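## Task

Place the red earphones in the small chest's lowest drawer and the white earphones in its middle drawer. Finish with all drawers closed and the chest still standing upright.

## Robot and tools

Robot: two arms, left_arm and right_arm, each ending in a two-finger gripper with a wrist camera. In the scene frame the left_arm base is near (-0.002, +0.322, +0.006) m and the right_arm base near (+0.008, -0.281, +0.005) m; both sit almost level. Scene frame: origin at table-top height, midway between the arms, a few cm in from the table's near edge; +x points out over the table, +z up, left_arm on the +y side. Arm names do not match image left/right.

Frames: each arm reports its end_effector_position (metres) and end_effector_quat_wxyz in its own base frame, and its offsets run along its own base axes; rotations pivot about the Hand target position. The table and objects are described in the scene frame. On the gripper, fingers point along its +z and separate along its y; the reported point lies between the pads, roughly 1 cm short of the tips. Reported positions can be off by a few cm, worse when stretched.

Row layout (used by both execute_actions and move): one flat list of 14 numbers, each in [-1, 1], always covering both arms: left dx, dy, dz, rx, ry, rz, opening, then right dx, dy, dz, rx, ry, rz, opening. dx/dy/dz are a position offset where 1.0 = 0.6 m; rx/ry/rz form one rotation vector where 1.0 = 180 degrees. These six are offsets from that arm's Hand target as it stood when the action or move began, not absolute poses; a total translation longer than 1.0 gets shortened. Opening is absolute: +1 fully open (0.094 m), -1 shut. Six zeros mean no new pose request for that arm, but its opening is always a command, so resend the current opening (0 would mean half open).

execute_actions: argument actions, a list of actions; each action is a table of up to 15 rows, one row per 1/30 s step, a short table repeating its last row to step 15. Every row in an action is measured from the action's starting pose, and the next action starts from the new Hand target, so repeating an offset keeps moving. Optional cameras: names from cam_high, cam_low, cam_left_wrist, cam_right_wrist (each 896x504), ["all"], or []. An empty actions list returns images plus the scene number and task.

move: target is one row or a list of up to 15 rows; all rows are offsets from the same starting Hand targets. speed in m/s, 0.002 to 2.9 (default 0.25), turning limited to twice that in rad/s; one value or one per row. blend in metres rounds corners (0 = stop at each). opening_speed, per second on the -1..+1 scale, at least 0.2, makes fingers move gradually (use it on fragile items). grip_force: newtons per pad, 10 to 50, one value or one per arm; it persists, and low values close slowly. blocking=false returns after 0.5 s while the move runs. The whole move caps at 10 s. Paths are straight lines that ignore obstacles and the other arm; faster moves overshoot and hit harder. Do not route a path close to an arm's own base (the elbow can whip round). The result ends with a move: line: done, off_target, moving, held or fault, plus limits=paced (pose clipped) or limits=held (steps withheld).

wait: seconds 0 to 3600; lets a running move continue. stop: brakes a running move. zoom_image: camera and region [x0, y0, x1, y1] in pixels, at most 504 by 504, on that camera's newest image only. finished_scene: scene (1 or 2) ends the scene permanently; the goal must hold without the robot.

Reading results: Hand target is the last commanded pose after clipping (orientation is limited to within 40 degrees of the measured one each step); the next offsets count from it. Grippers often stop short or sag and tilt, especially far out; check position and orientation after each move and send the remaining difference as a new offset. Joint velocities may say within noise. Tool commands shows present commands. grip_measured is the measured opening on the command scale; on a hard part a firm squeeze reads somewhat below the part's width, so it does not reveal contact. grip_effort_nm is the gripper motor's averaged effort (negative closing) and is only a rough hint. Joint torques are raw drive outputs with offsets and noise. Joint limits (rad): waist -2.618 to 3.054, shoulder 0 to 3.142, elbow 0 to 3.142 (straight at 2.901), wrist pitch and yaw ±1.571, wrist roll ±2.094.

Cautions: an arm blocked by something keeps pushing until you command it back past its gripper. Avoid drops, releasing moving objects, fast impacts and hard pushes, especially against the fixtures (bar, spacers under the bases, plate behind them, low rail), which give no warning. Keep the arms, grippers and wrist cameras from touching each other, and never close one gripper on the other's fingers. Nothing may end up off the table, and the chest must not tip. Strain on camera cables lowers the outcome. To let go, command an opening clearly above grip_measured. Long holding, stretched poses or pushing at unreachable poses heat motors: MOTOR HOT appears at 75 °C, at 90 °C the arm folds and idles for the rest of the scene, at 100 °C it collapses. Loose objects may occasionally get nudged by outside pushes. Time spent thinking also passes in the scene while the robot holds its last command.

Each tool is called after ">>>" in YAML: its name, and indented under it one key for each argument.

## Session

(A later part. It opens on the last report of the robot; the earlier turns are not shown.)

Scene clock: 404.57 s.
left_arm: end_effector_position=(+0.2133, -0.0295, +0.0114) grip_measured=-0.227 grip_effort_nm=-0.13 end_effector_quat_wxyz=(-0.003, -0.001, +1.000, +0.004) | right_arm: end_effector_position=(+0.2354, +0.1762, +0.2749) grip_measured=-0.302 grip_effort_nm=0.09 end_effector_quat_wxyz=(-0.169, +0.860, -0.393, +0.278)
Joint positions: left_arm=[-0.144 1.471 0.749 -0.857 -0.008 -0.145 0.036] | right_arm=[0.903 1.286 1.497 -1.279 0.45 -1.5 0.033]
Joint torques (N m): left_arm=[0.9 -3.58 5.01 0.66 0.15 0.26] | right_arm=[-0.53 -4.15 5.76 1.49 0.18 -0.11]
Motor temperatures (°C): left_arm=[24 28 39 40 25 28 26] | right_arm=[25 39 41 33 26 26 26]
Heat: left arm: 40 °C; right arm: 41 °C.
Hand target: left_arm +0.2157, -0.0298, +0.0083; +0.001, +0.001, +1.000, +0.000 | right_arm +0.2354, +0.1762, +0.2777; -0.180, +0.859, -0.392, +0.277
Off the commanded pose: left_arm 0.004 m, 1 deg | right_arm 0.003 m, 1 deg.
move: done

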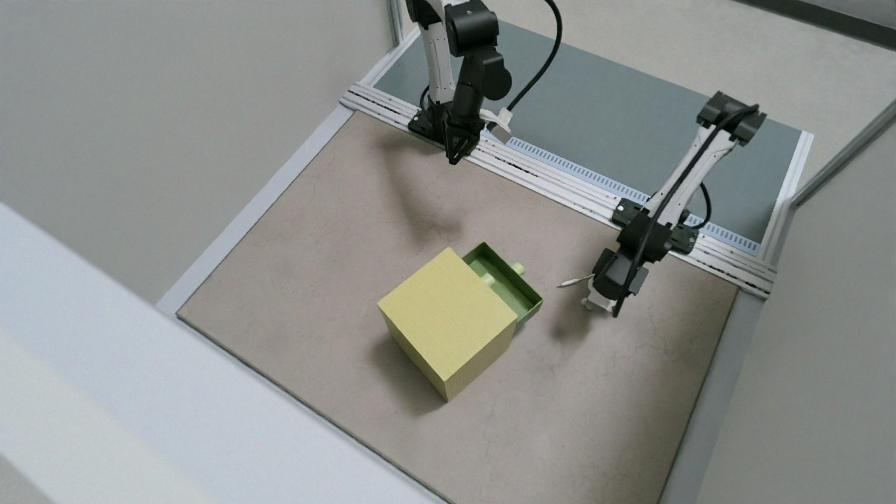

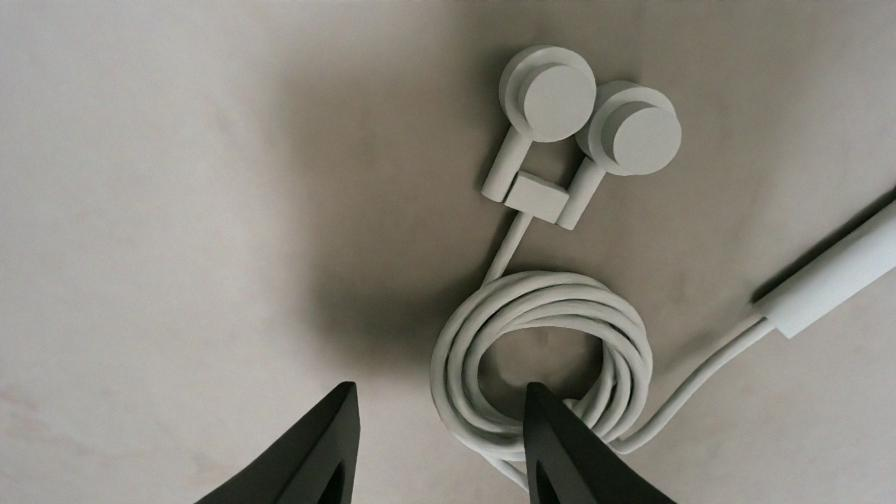

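>>> move:
  target:
    - [0.0067,0,-0.025,0,0,0,-0.23,0,0,0,0,0,0,-0.3]
    - [0.0067,0,-0.018,0,0,0,-1,0,0,0,0,0,0,-0.3]
  speed: 0.05
  grip_force: [25,25]
  cameras: ["cam_left_wrist"]

Scene clock: 413.00 s.
left_arm: end_effector_position=(+0.2143, -0.0270, -0.0001) grip_measured=-0.865 grip_effort_nm=-0.50 end_effector_quat_wxyz=(-0.007, -0.003, +1.000, +0.009) | right_arm: end_effector_position=(+0.2354, +0.1762, +0.2749) grip_measured=-0.302 grip_effort_nm=0.09 end_effector_quat_wxyz=(-0.169, +0.860, -0.393, +0.278)
Joint positions: left_arm=[-0.138 1.508 0.731 -0.81 -0.016 -0.143 0.006] | right_arm=[0.903 1.286 1.497 -1.279 0.45 -1.5 0.033]
Joint torques (N m): left_arm=[0.59 -3.54 5.46 0.68 0.24 0.23] | right_arm=[-0.59 -4.12 5.61 1.44 0.19 -0.12]
Heat: left arm: 39 °C; right arm: 40 °C.
Hand target: left_arm +0.2196, -0.0297, -0.0026; +0.000, +0.000, +1.000, +0.000 | right_arm +0.2354, +0.1762, +0.2777; -0.180, +0.859, -0.392, +0.277
Off the commanded pose: left_arm 0.007 m, 1 deg | right_arm 0.003 m, 1 deg.
grip_force (N): 25, 25
move: done

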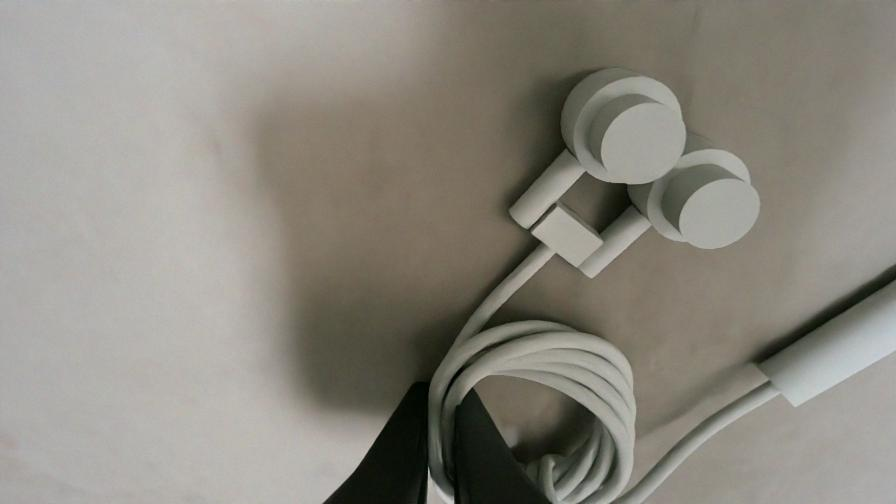

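>>> move:
  target:
    - [0,0,0.2,0,0,0,-1,0,0,0,0,0,0,-0.3]
    - [0.134,-0.2505,0.4377,-0.0288,-0.193,-0.0915,-1,0,0,0,0,0,0,-0.3]
    - [0.272,-0.3305,0.421,-0.0288,-0.193,-0.0915,-1,0,0,0,0,0,0,-0.3]
  speed: [0.15,0.3,0.2]
  blend: [0.02,0.04,0]
  cameras: ["cam_high","cam_low","cam_left_wrist"]

Scene clock: 426.60 s.
left_arm: end_effector_position=(+0.3742, -0.2269, +0.2390) grip_measured=-0.866 grip_effort_nm=-0.56 end_effector_quat_wxyz=(+0.281, +0.144, +0.948, -0.042) | right_arm: end_effector_position=(+0.2354, +0.1762, +0.2749) grip_measured=-0.302 grip_effort_nm=0.09 end_effector_quat_wxyz=(-0.169, +0.860, -0.393, +0.278)
Joint positions: left_arm=[-0.611 1.749 1.809 -1.078 -0.168 -0.263 0.006] | right_arm=[0.903 1.286 1.497 -1.279 0.45 -1.5 0.033]
Joint torques (N m): left_arm=[0.75 -6.63 10.13 1.54 -0.07 0.23] | right_arm=[-0.79 -4.29 5.38 1.44 0.19 -0.1]
Heat: left arm: 39 °C; right arm: 40 °C.
Hand target: left_arm +0.3828, -0.2282, +0.2500; +0.298, +0.142, +0.943, -0.044 | right_arm +0.2354, +0.1762, +0.2777; -0.180, +0.859, -0.392, +0.277
Off the commanded pose: left_arm 0.014 m, 2 deg | right_arm 0.003 m, 1 deg.
grip_force (N): 25, 25
move: off_target (left_arm)

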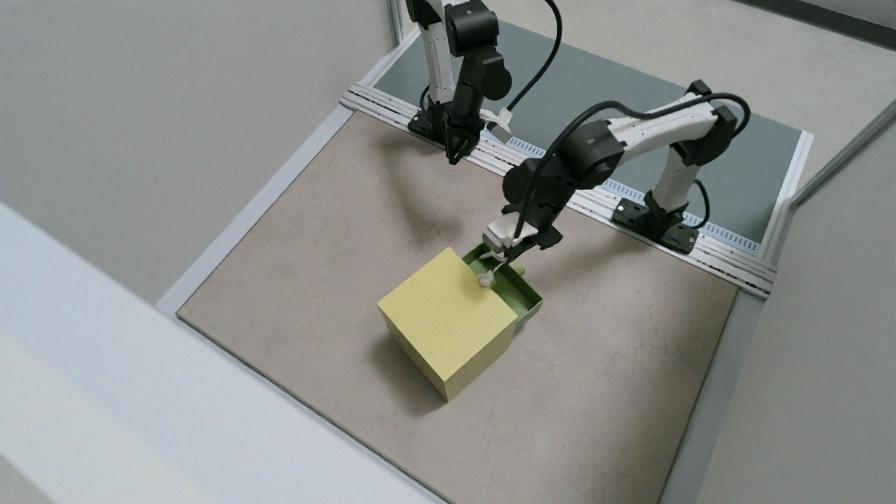

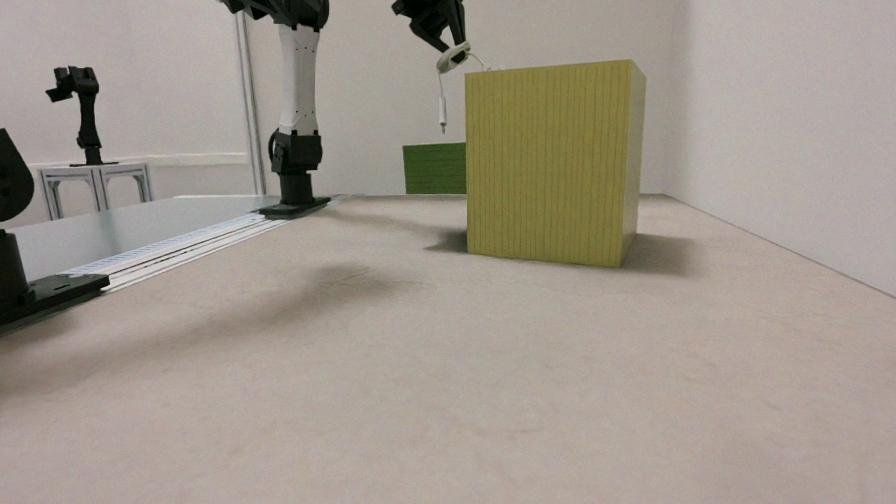

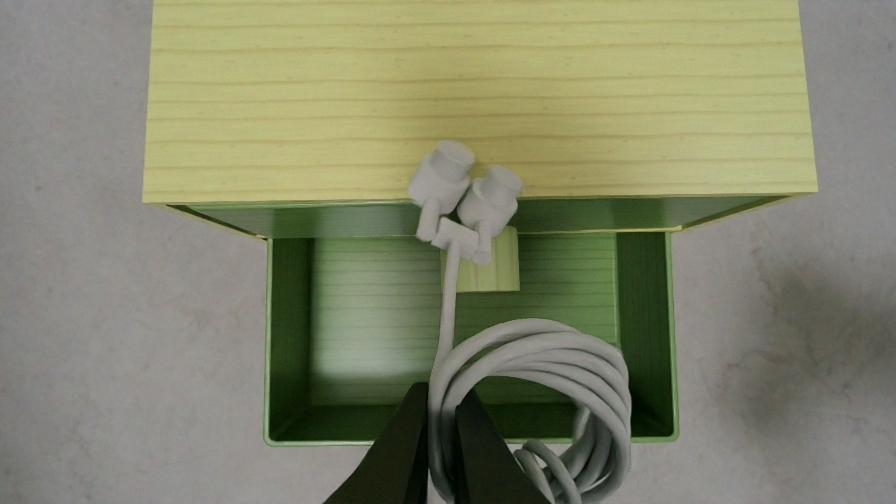

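>>> move:
  target:
    - [-0.026,0.06,0,0,0,0,-1,0,0,0,0,0,0,-0.3]
    - [-0.026,0.06,-0.15,0,0,0,-1,0,0,0,0,0,0,-0.3]
  speed: [0.15,0.1]
  cameras: ["cam_high","cam_low","cam_left_wrist"]

Scene clock: 444.50 s.
left_arm: end_effector_position=(+0.3630, -0.1910, +0.1489) grip_measured=-0.866 grip_effort_nm=-0.56 end_effector_quat_wxyz=(+0.277, +0.142, +0.950, -0.034) | right_arm: end_effector_position=(+0.2354, +0.1762, +0.2749) grip_measured=-0.302 grip_effort_nm=0.09 end_effector_quat_wxyz=(-0.169, +0.860, -0.393, +0.278)
Joint positions: left_arm=[-0.546 1.608 1.295 -0.711 -0.146 -0.208 0.006] | right_arm=[0.903 1.286 1.497 -1.279 0.45 -1.5 0.033]
Joint torques (N m): left_arm=[0.91 -8.42 6.68 1.73 0.09 0.22] | right_arm=[-0.7 -4.1 5.63 1.43 0.17 -0.11]
Heat: left arm: 41 °C; right arm: 40 °C.
Hand target: left_arm +0.3672, -0.1921, +0.1600; +0.298, +0.141, +0.943, -0.044 | right_arm +0.2354, +0.1762, +0.2777; -0.180, +0.859, -0.392, +0.277
Off the commanded pose: left_arm 0.012 m, 3 deg | right_arm 0.003 m, 1 deg.
grip_force (N): 25, 25
move: off_target (left_arm)

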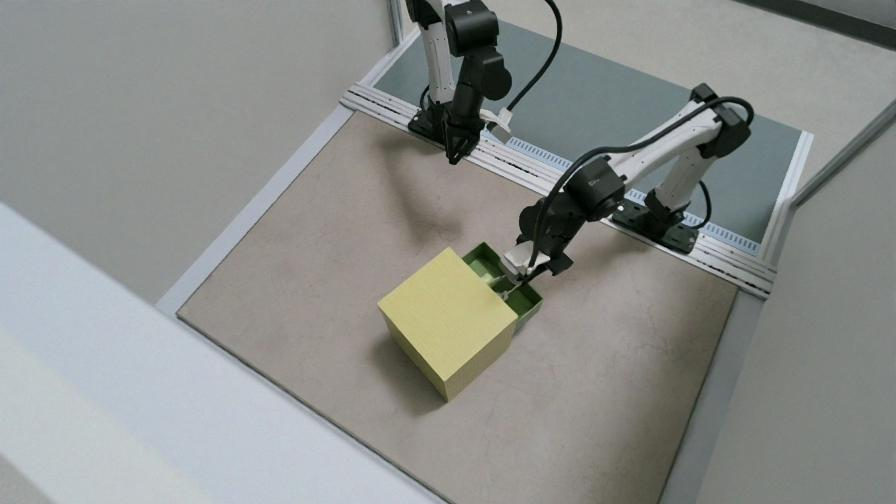

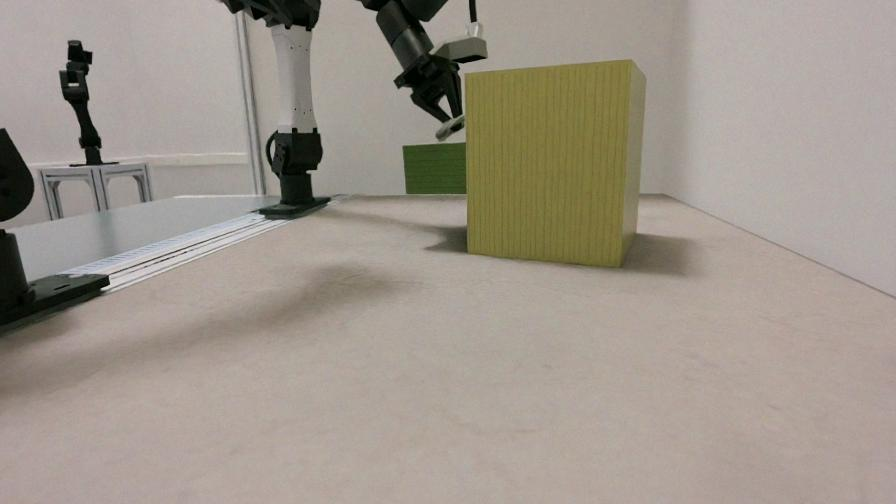

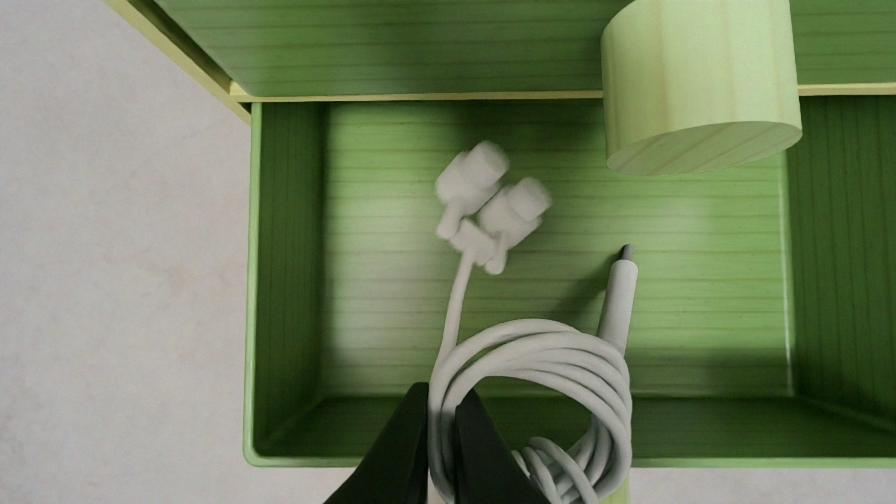

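>>> move:
  target:
    - [0.024,-0.007,-0.06,0,0,0,-1,0,0,0,0,0,0,-0.3]
    - [0.024,-0.007,-0.06,0,0,0,-0.3,0,0,0,0,0,0,-0.3]
    - [0.0,0.01,0.15,0,0,0,-0.3,0,0,0,0,0,0,-0.3]
    - [-0.12,0.03,0.15,0,0,0,-1,0,0,0,0,0,0,-0.3]
  speed: [0.1,0.2,0.2,0.3]
  blend: [0,0,0.03,0]
  grip_force: 50
  cameras: ["cam_high","cam_left_wrist"]

Scene clock: 455.80 s.
left_arm: end_effector_position=(+0.2996, -0.1758, +0.2479) grip_measured=-0.983 grip_effort_nm=-0.82 end_effector_quat_wxyz=(+0.295, +0.143, +0.944, -0.046) | right_arm: end_effector_position=(+0.2354, +0.1762, +0.2749) grip_measured=-0.302 grip_effort_nm=0.09 end_effector_quat_wxyz=(-0.169, +0.860, -0.393, +0.278)
Joint positions: left_arm=[-0.619 1.386 1.467 -1.068 -0.177 -0.264 0.001] | right_arm=[0.903 1.286 1.497 -1.279 0.45 -1.5 0.033]
Joint torques (N m): left_arm=[-0.47 -5.81 6.16 1.45 -0.14 0.02] | right_arm=[-0.69 -4.03 5.65 1.45 0.19 -0.16]
Heat: left arm: 40 °C; right arm: 40 °C.
Hand target: left_arm +0.2952, -0.1741, +0.2500; +0.298, +0.141, +0.943, -0.044 | right_arm +0.2354, +0.1762, +0.2777; -0.180, +0.859, -0.392, +0.277
Off the commanded pose: left_arm 0.005 m, 0 deg | right_arm 0.003 m, 1 deg.
move: done

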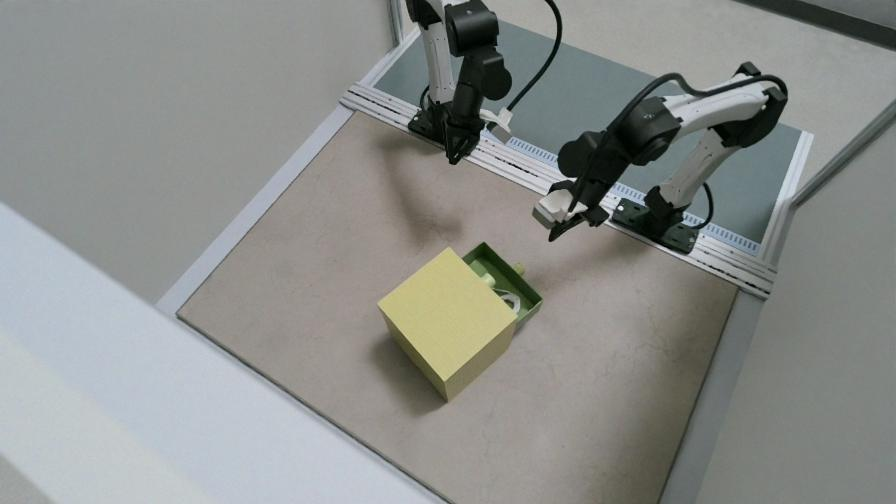

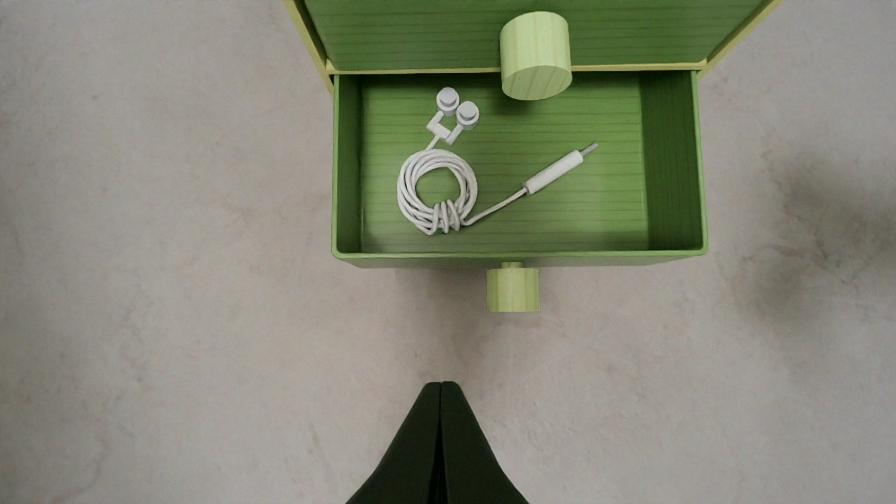

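>>> move:
  target:
    - [-0.067,-0.043,-0.133,-0.053,-0.1755,0,-1,0,0,0,0,0,0,-0.3]
    - [-0.0553,-0.0482,-0.2367,-0.053,-0.1755,0,-1,0,0,0,0,0,0,-0.3]
    - [0.1713,-0.1182,-0.2367,-0.053,-0.1755,0,-1,0,0,0,0,0,0,-0.3]
    - [0.04,-0.075,-0.18,-0.053,-0.1755,0,-1,0,0,0,0,0,0,-0.3]
  speed: [0.3,0.2,0.1,0.2]
  blend: [0.02,0,0,0]
  cameras: ["cam_high","cam_left_wrist","cam_right_wrist"]

Scene clock: 470.40 s.
left_arm: end_effector_position=(+0.3218, -0.2190, +0.1369) grip_measured=-0.984 grip_effort_nm=-0.87 end_effector_quat_wxyz=(+0.548, +0.129, +0.823, -0.077) | right_arm: end_effector_position=(+0.2354, +0.1762, +0.2749) grip_measured=-0.302 grip_effort_nm=0.09 end_effector_quat_wxyz=(-0.169, +0.860, -0.393, +0.278)
Joint positions: left_arm=[-0.798 1.344 0.544 0.351 -0.461 -0.195 0.001] | right_arm=[0.903 1.286 1.497 -1.279 0.45 -1.5 0.033]
Joint torques (N m): left_arm=[-0.54 -5.71 6.45 2.07 -0.15 0.04] | right_arm=[-0.68 -4.18 5.63 1.44 0.2 -0.13]
Heat: left arm: 40 °C; right arm: 40 °C.
Hand target: left_arm +0.3192, -0.2192, +0.1420; +0.554, +0.123, +0.820, -0.082 | right_arm +0.2354, +0.1762, +0.2777; -0.180, +0.859, -0.392, +0.277
Off the commanded pose: left_arm 0.006 m, 1 deg | right_arm 0.003 m, 1 deg.
move: done

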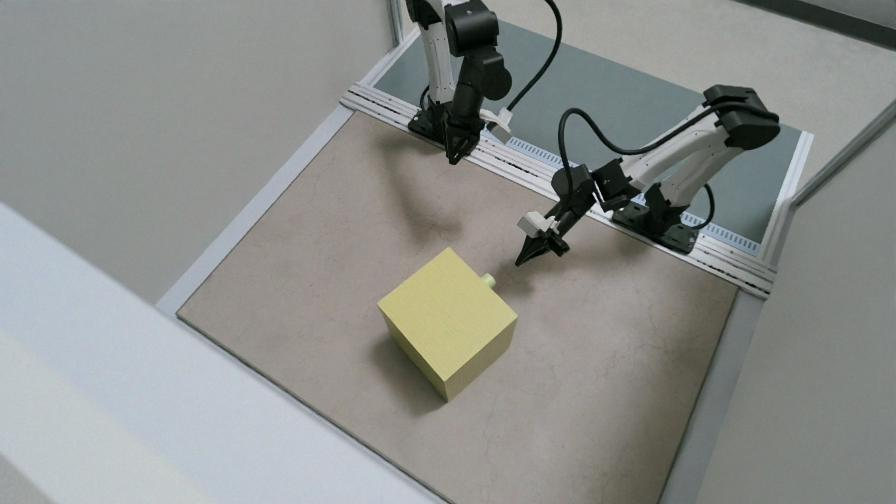

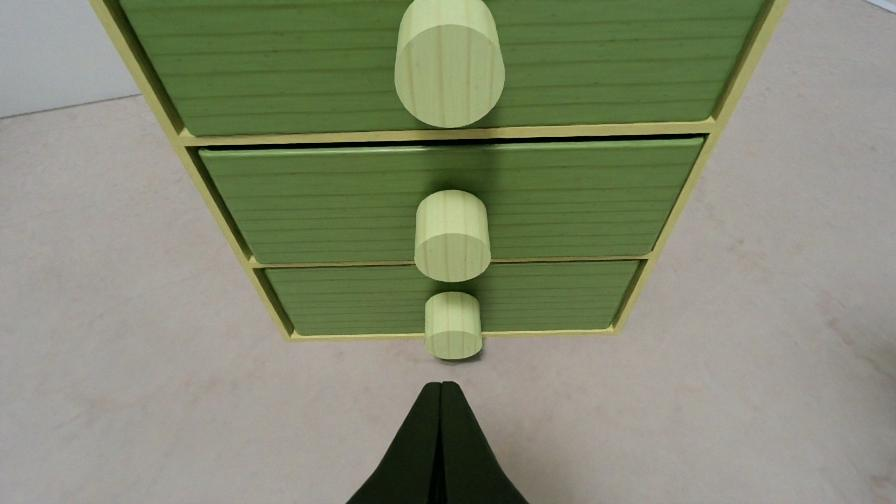

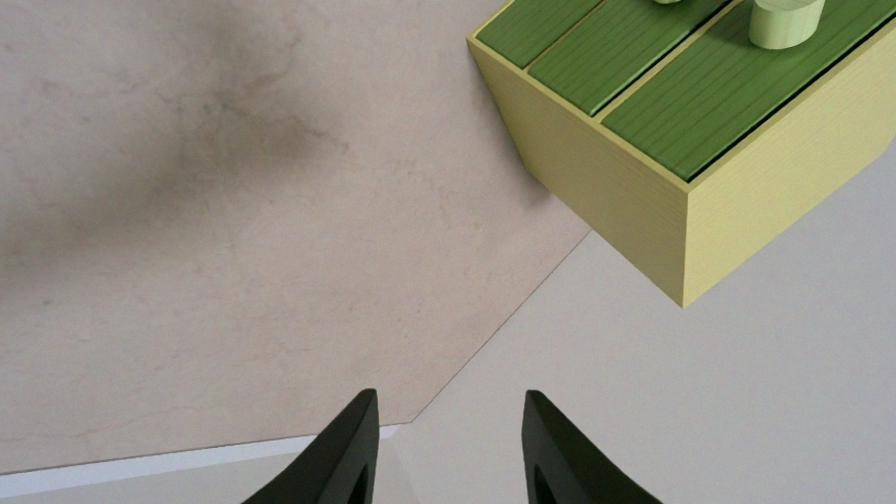

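>>> move:
  target:
    - [0.068,-0.023,-0.053,0,0,0,-1,0,0,0,0,0,0,-0.3]
    - [0.1513,-0.0488,-0.0567,0,0,0,-1,0,0,0,0,0,0,-0.3]
  speed: [0.2,0.06]
  cameras: ["cam_left_wrist","cam_right_wrist"]

>>> zoom_image:
  camera: "cam_right_wrist"
  region: [440, 0, 720, 200]

Scene clock: 477.30 s.
left_arm: end_effector_position=(+0.3949, -0.2390, +0.0894) grip_measured=-0.984 grip_effort_nm=-0.87 end_effector_quat_wxyz=(+0.530, +0.128, +0.835, -0.066) | right_arm: end_effector_position=(+0.2354, +0.1762, +0.2749) grip_measured=-0.302 grip_effort_nm=0.09 end_effector_quat_wxyz=(-0.169, +0.860, -0.393, +0.278)
Joint positions: left_arm=[-0.677 1.746 0.735 0.535 -0.36 -0.152 0.001] | right_arm=[0.903 1.286 1.497 -1.279 0.45 -1.5 0.033]
Joint torques (N m): left_arm=[1.18 -5.79 10.21 2.38 0.13 0.25] | right_arm=[-0.59 -4.1 5.55 1.42 0.19 -0.12]
Heat: left arm: 40 °C; right arm: 40 °C.
Hand target: left_arm +0.4100, -0.2483, +0.1080; +0.554, +0.123, +0.820, -0.082 | right_arm +0.2354, +0.1762, +0.2777; -0.180, +0.859, -0.392, +0.277
Off the commanded pose: left_arm 0.026 m, 4 deg | right_arm 0.003 m, 1 deg.
move: off_target (left_arm)

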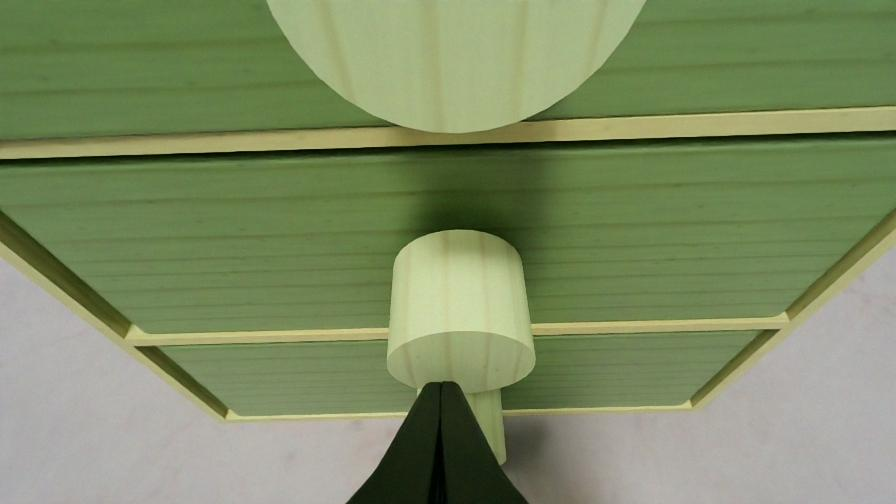

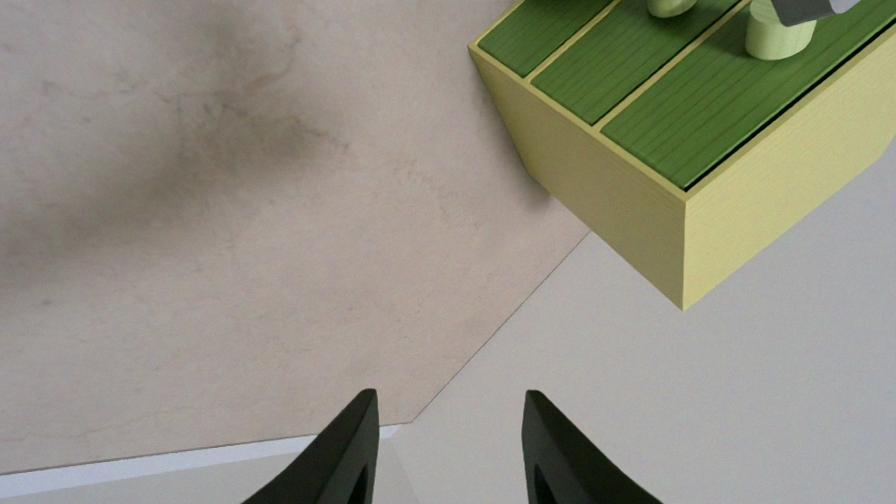

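Scaled by 1.800 from the camera's image (finer frame: 1280x720).

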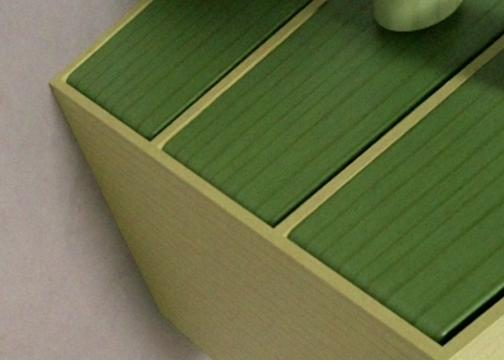

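>>> move:
  target: [-0.15,0.05,0.02,0,0,0,-1,0,0,0,0,0,0,-0.3]
  speed: 0.2
  cameras: ["cam_left_wrist","cam_high"]

Scene clock: 485.87 s.
left_arm: end_effector_position=(+0.3222, -0.2185, +0.1147) grip_measured=-0.984 grip_effort_nm=-0.87 end_effector_quat_wxyz=(+0.548, +0.129, +0.823, -0.077) | right_arm: end_effector_position=(+0.2354, +0.1762, +0.2749) grip_measured=-0.302 grip_effort_nm=0.09 end_effector_quat_wxyz=(-0.169, +0.860, -0.393, +0.278)
Joint positions: left_arm=[-0.795 1.415 0.488 0.479 -0.457 -0.193 0.001] | right_arm=[0.903 1.286 1.497 -1.279 0.45 -1.5 0.033]
Joint torques (N m): left_arm=[-0.36 -5.86 6.01 2.07 -0.14 0.05] | right_arm=[-0.55 -4.18 5.6 1.47 0.21 -0.11]
Heat: left arm: 42 °C; right arm: 40 °C.
Hand target: left_arm +0.3199, -0.2184, +0.1199; +0.553, +0.123, +0.820, -0.082 | right_arm +0.2354, +0.1762, +0.2777; -0.180, +0.859, -0.392, +0.277
Off the commanded pose: left_arm 0.006 m, 1 deg | right_arm 0.003 m, 1 deg.
move: done
Images, in order (width x height): cam_high 896x504, cam_left_wrist 896x504.

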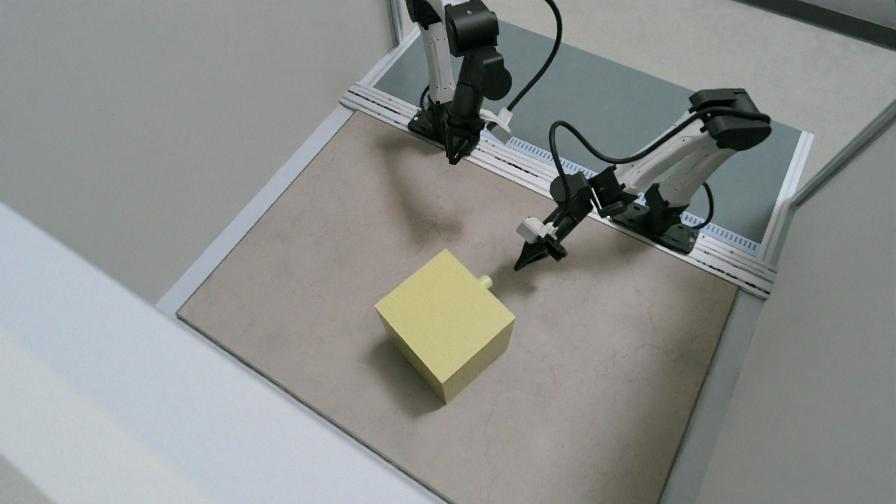

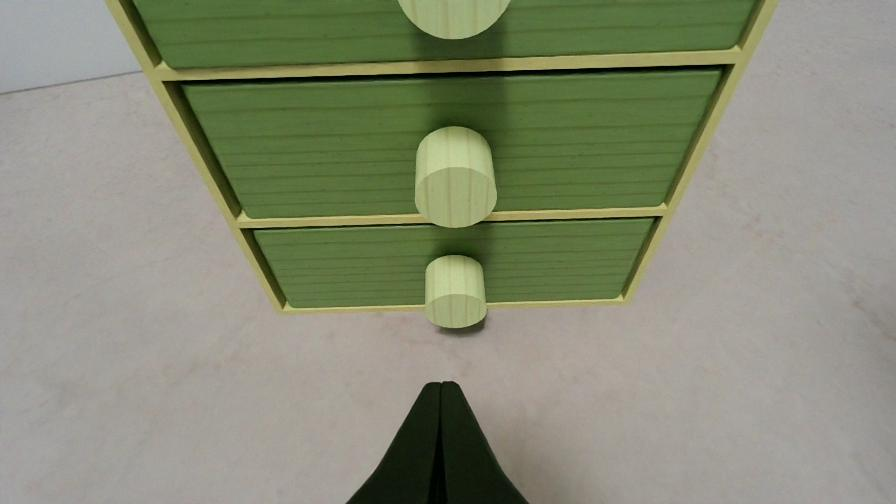

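>>> finished_scene:
  scene: 1

The scene is finished: the task was done.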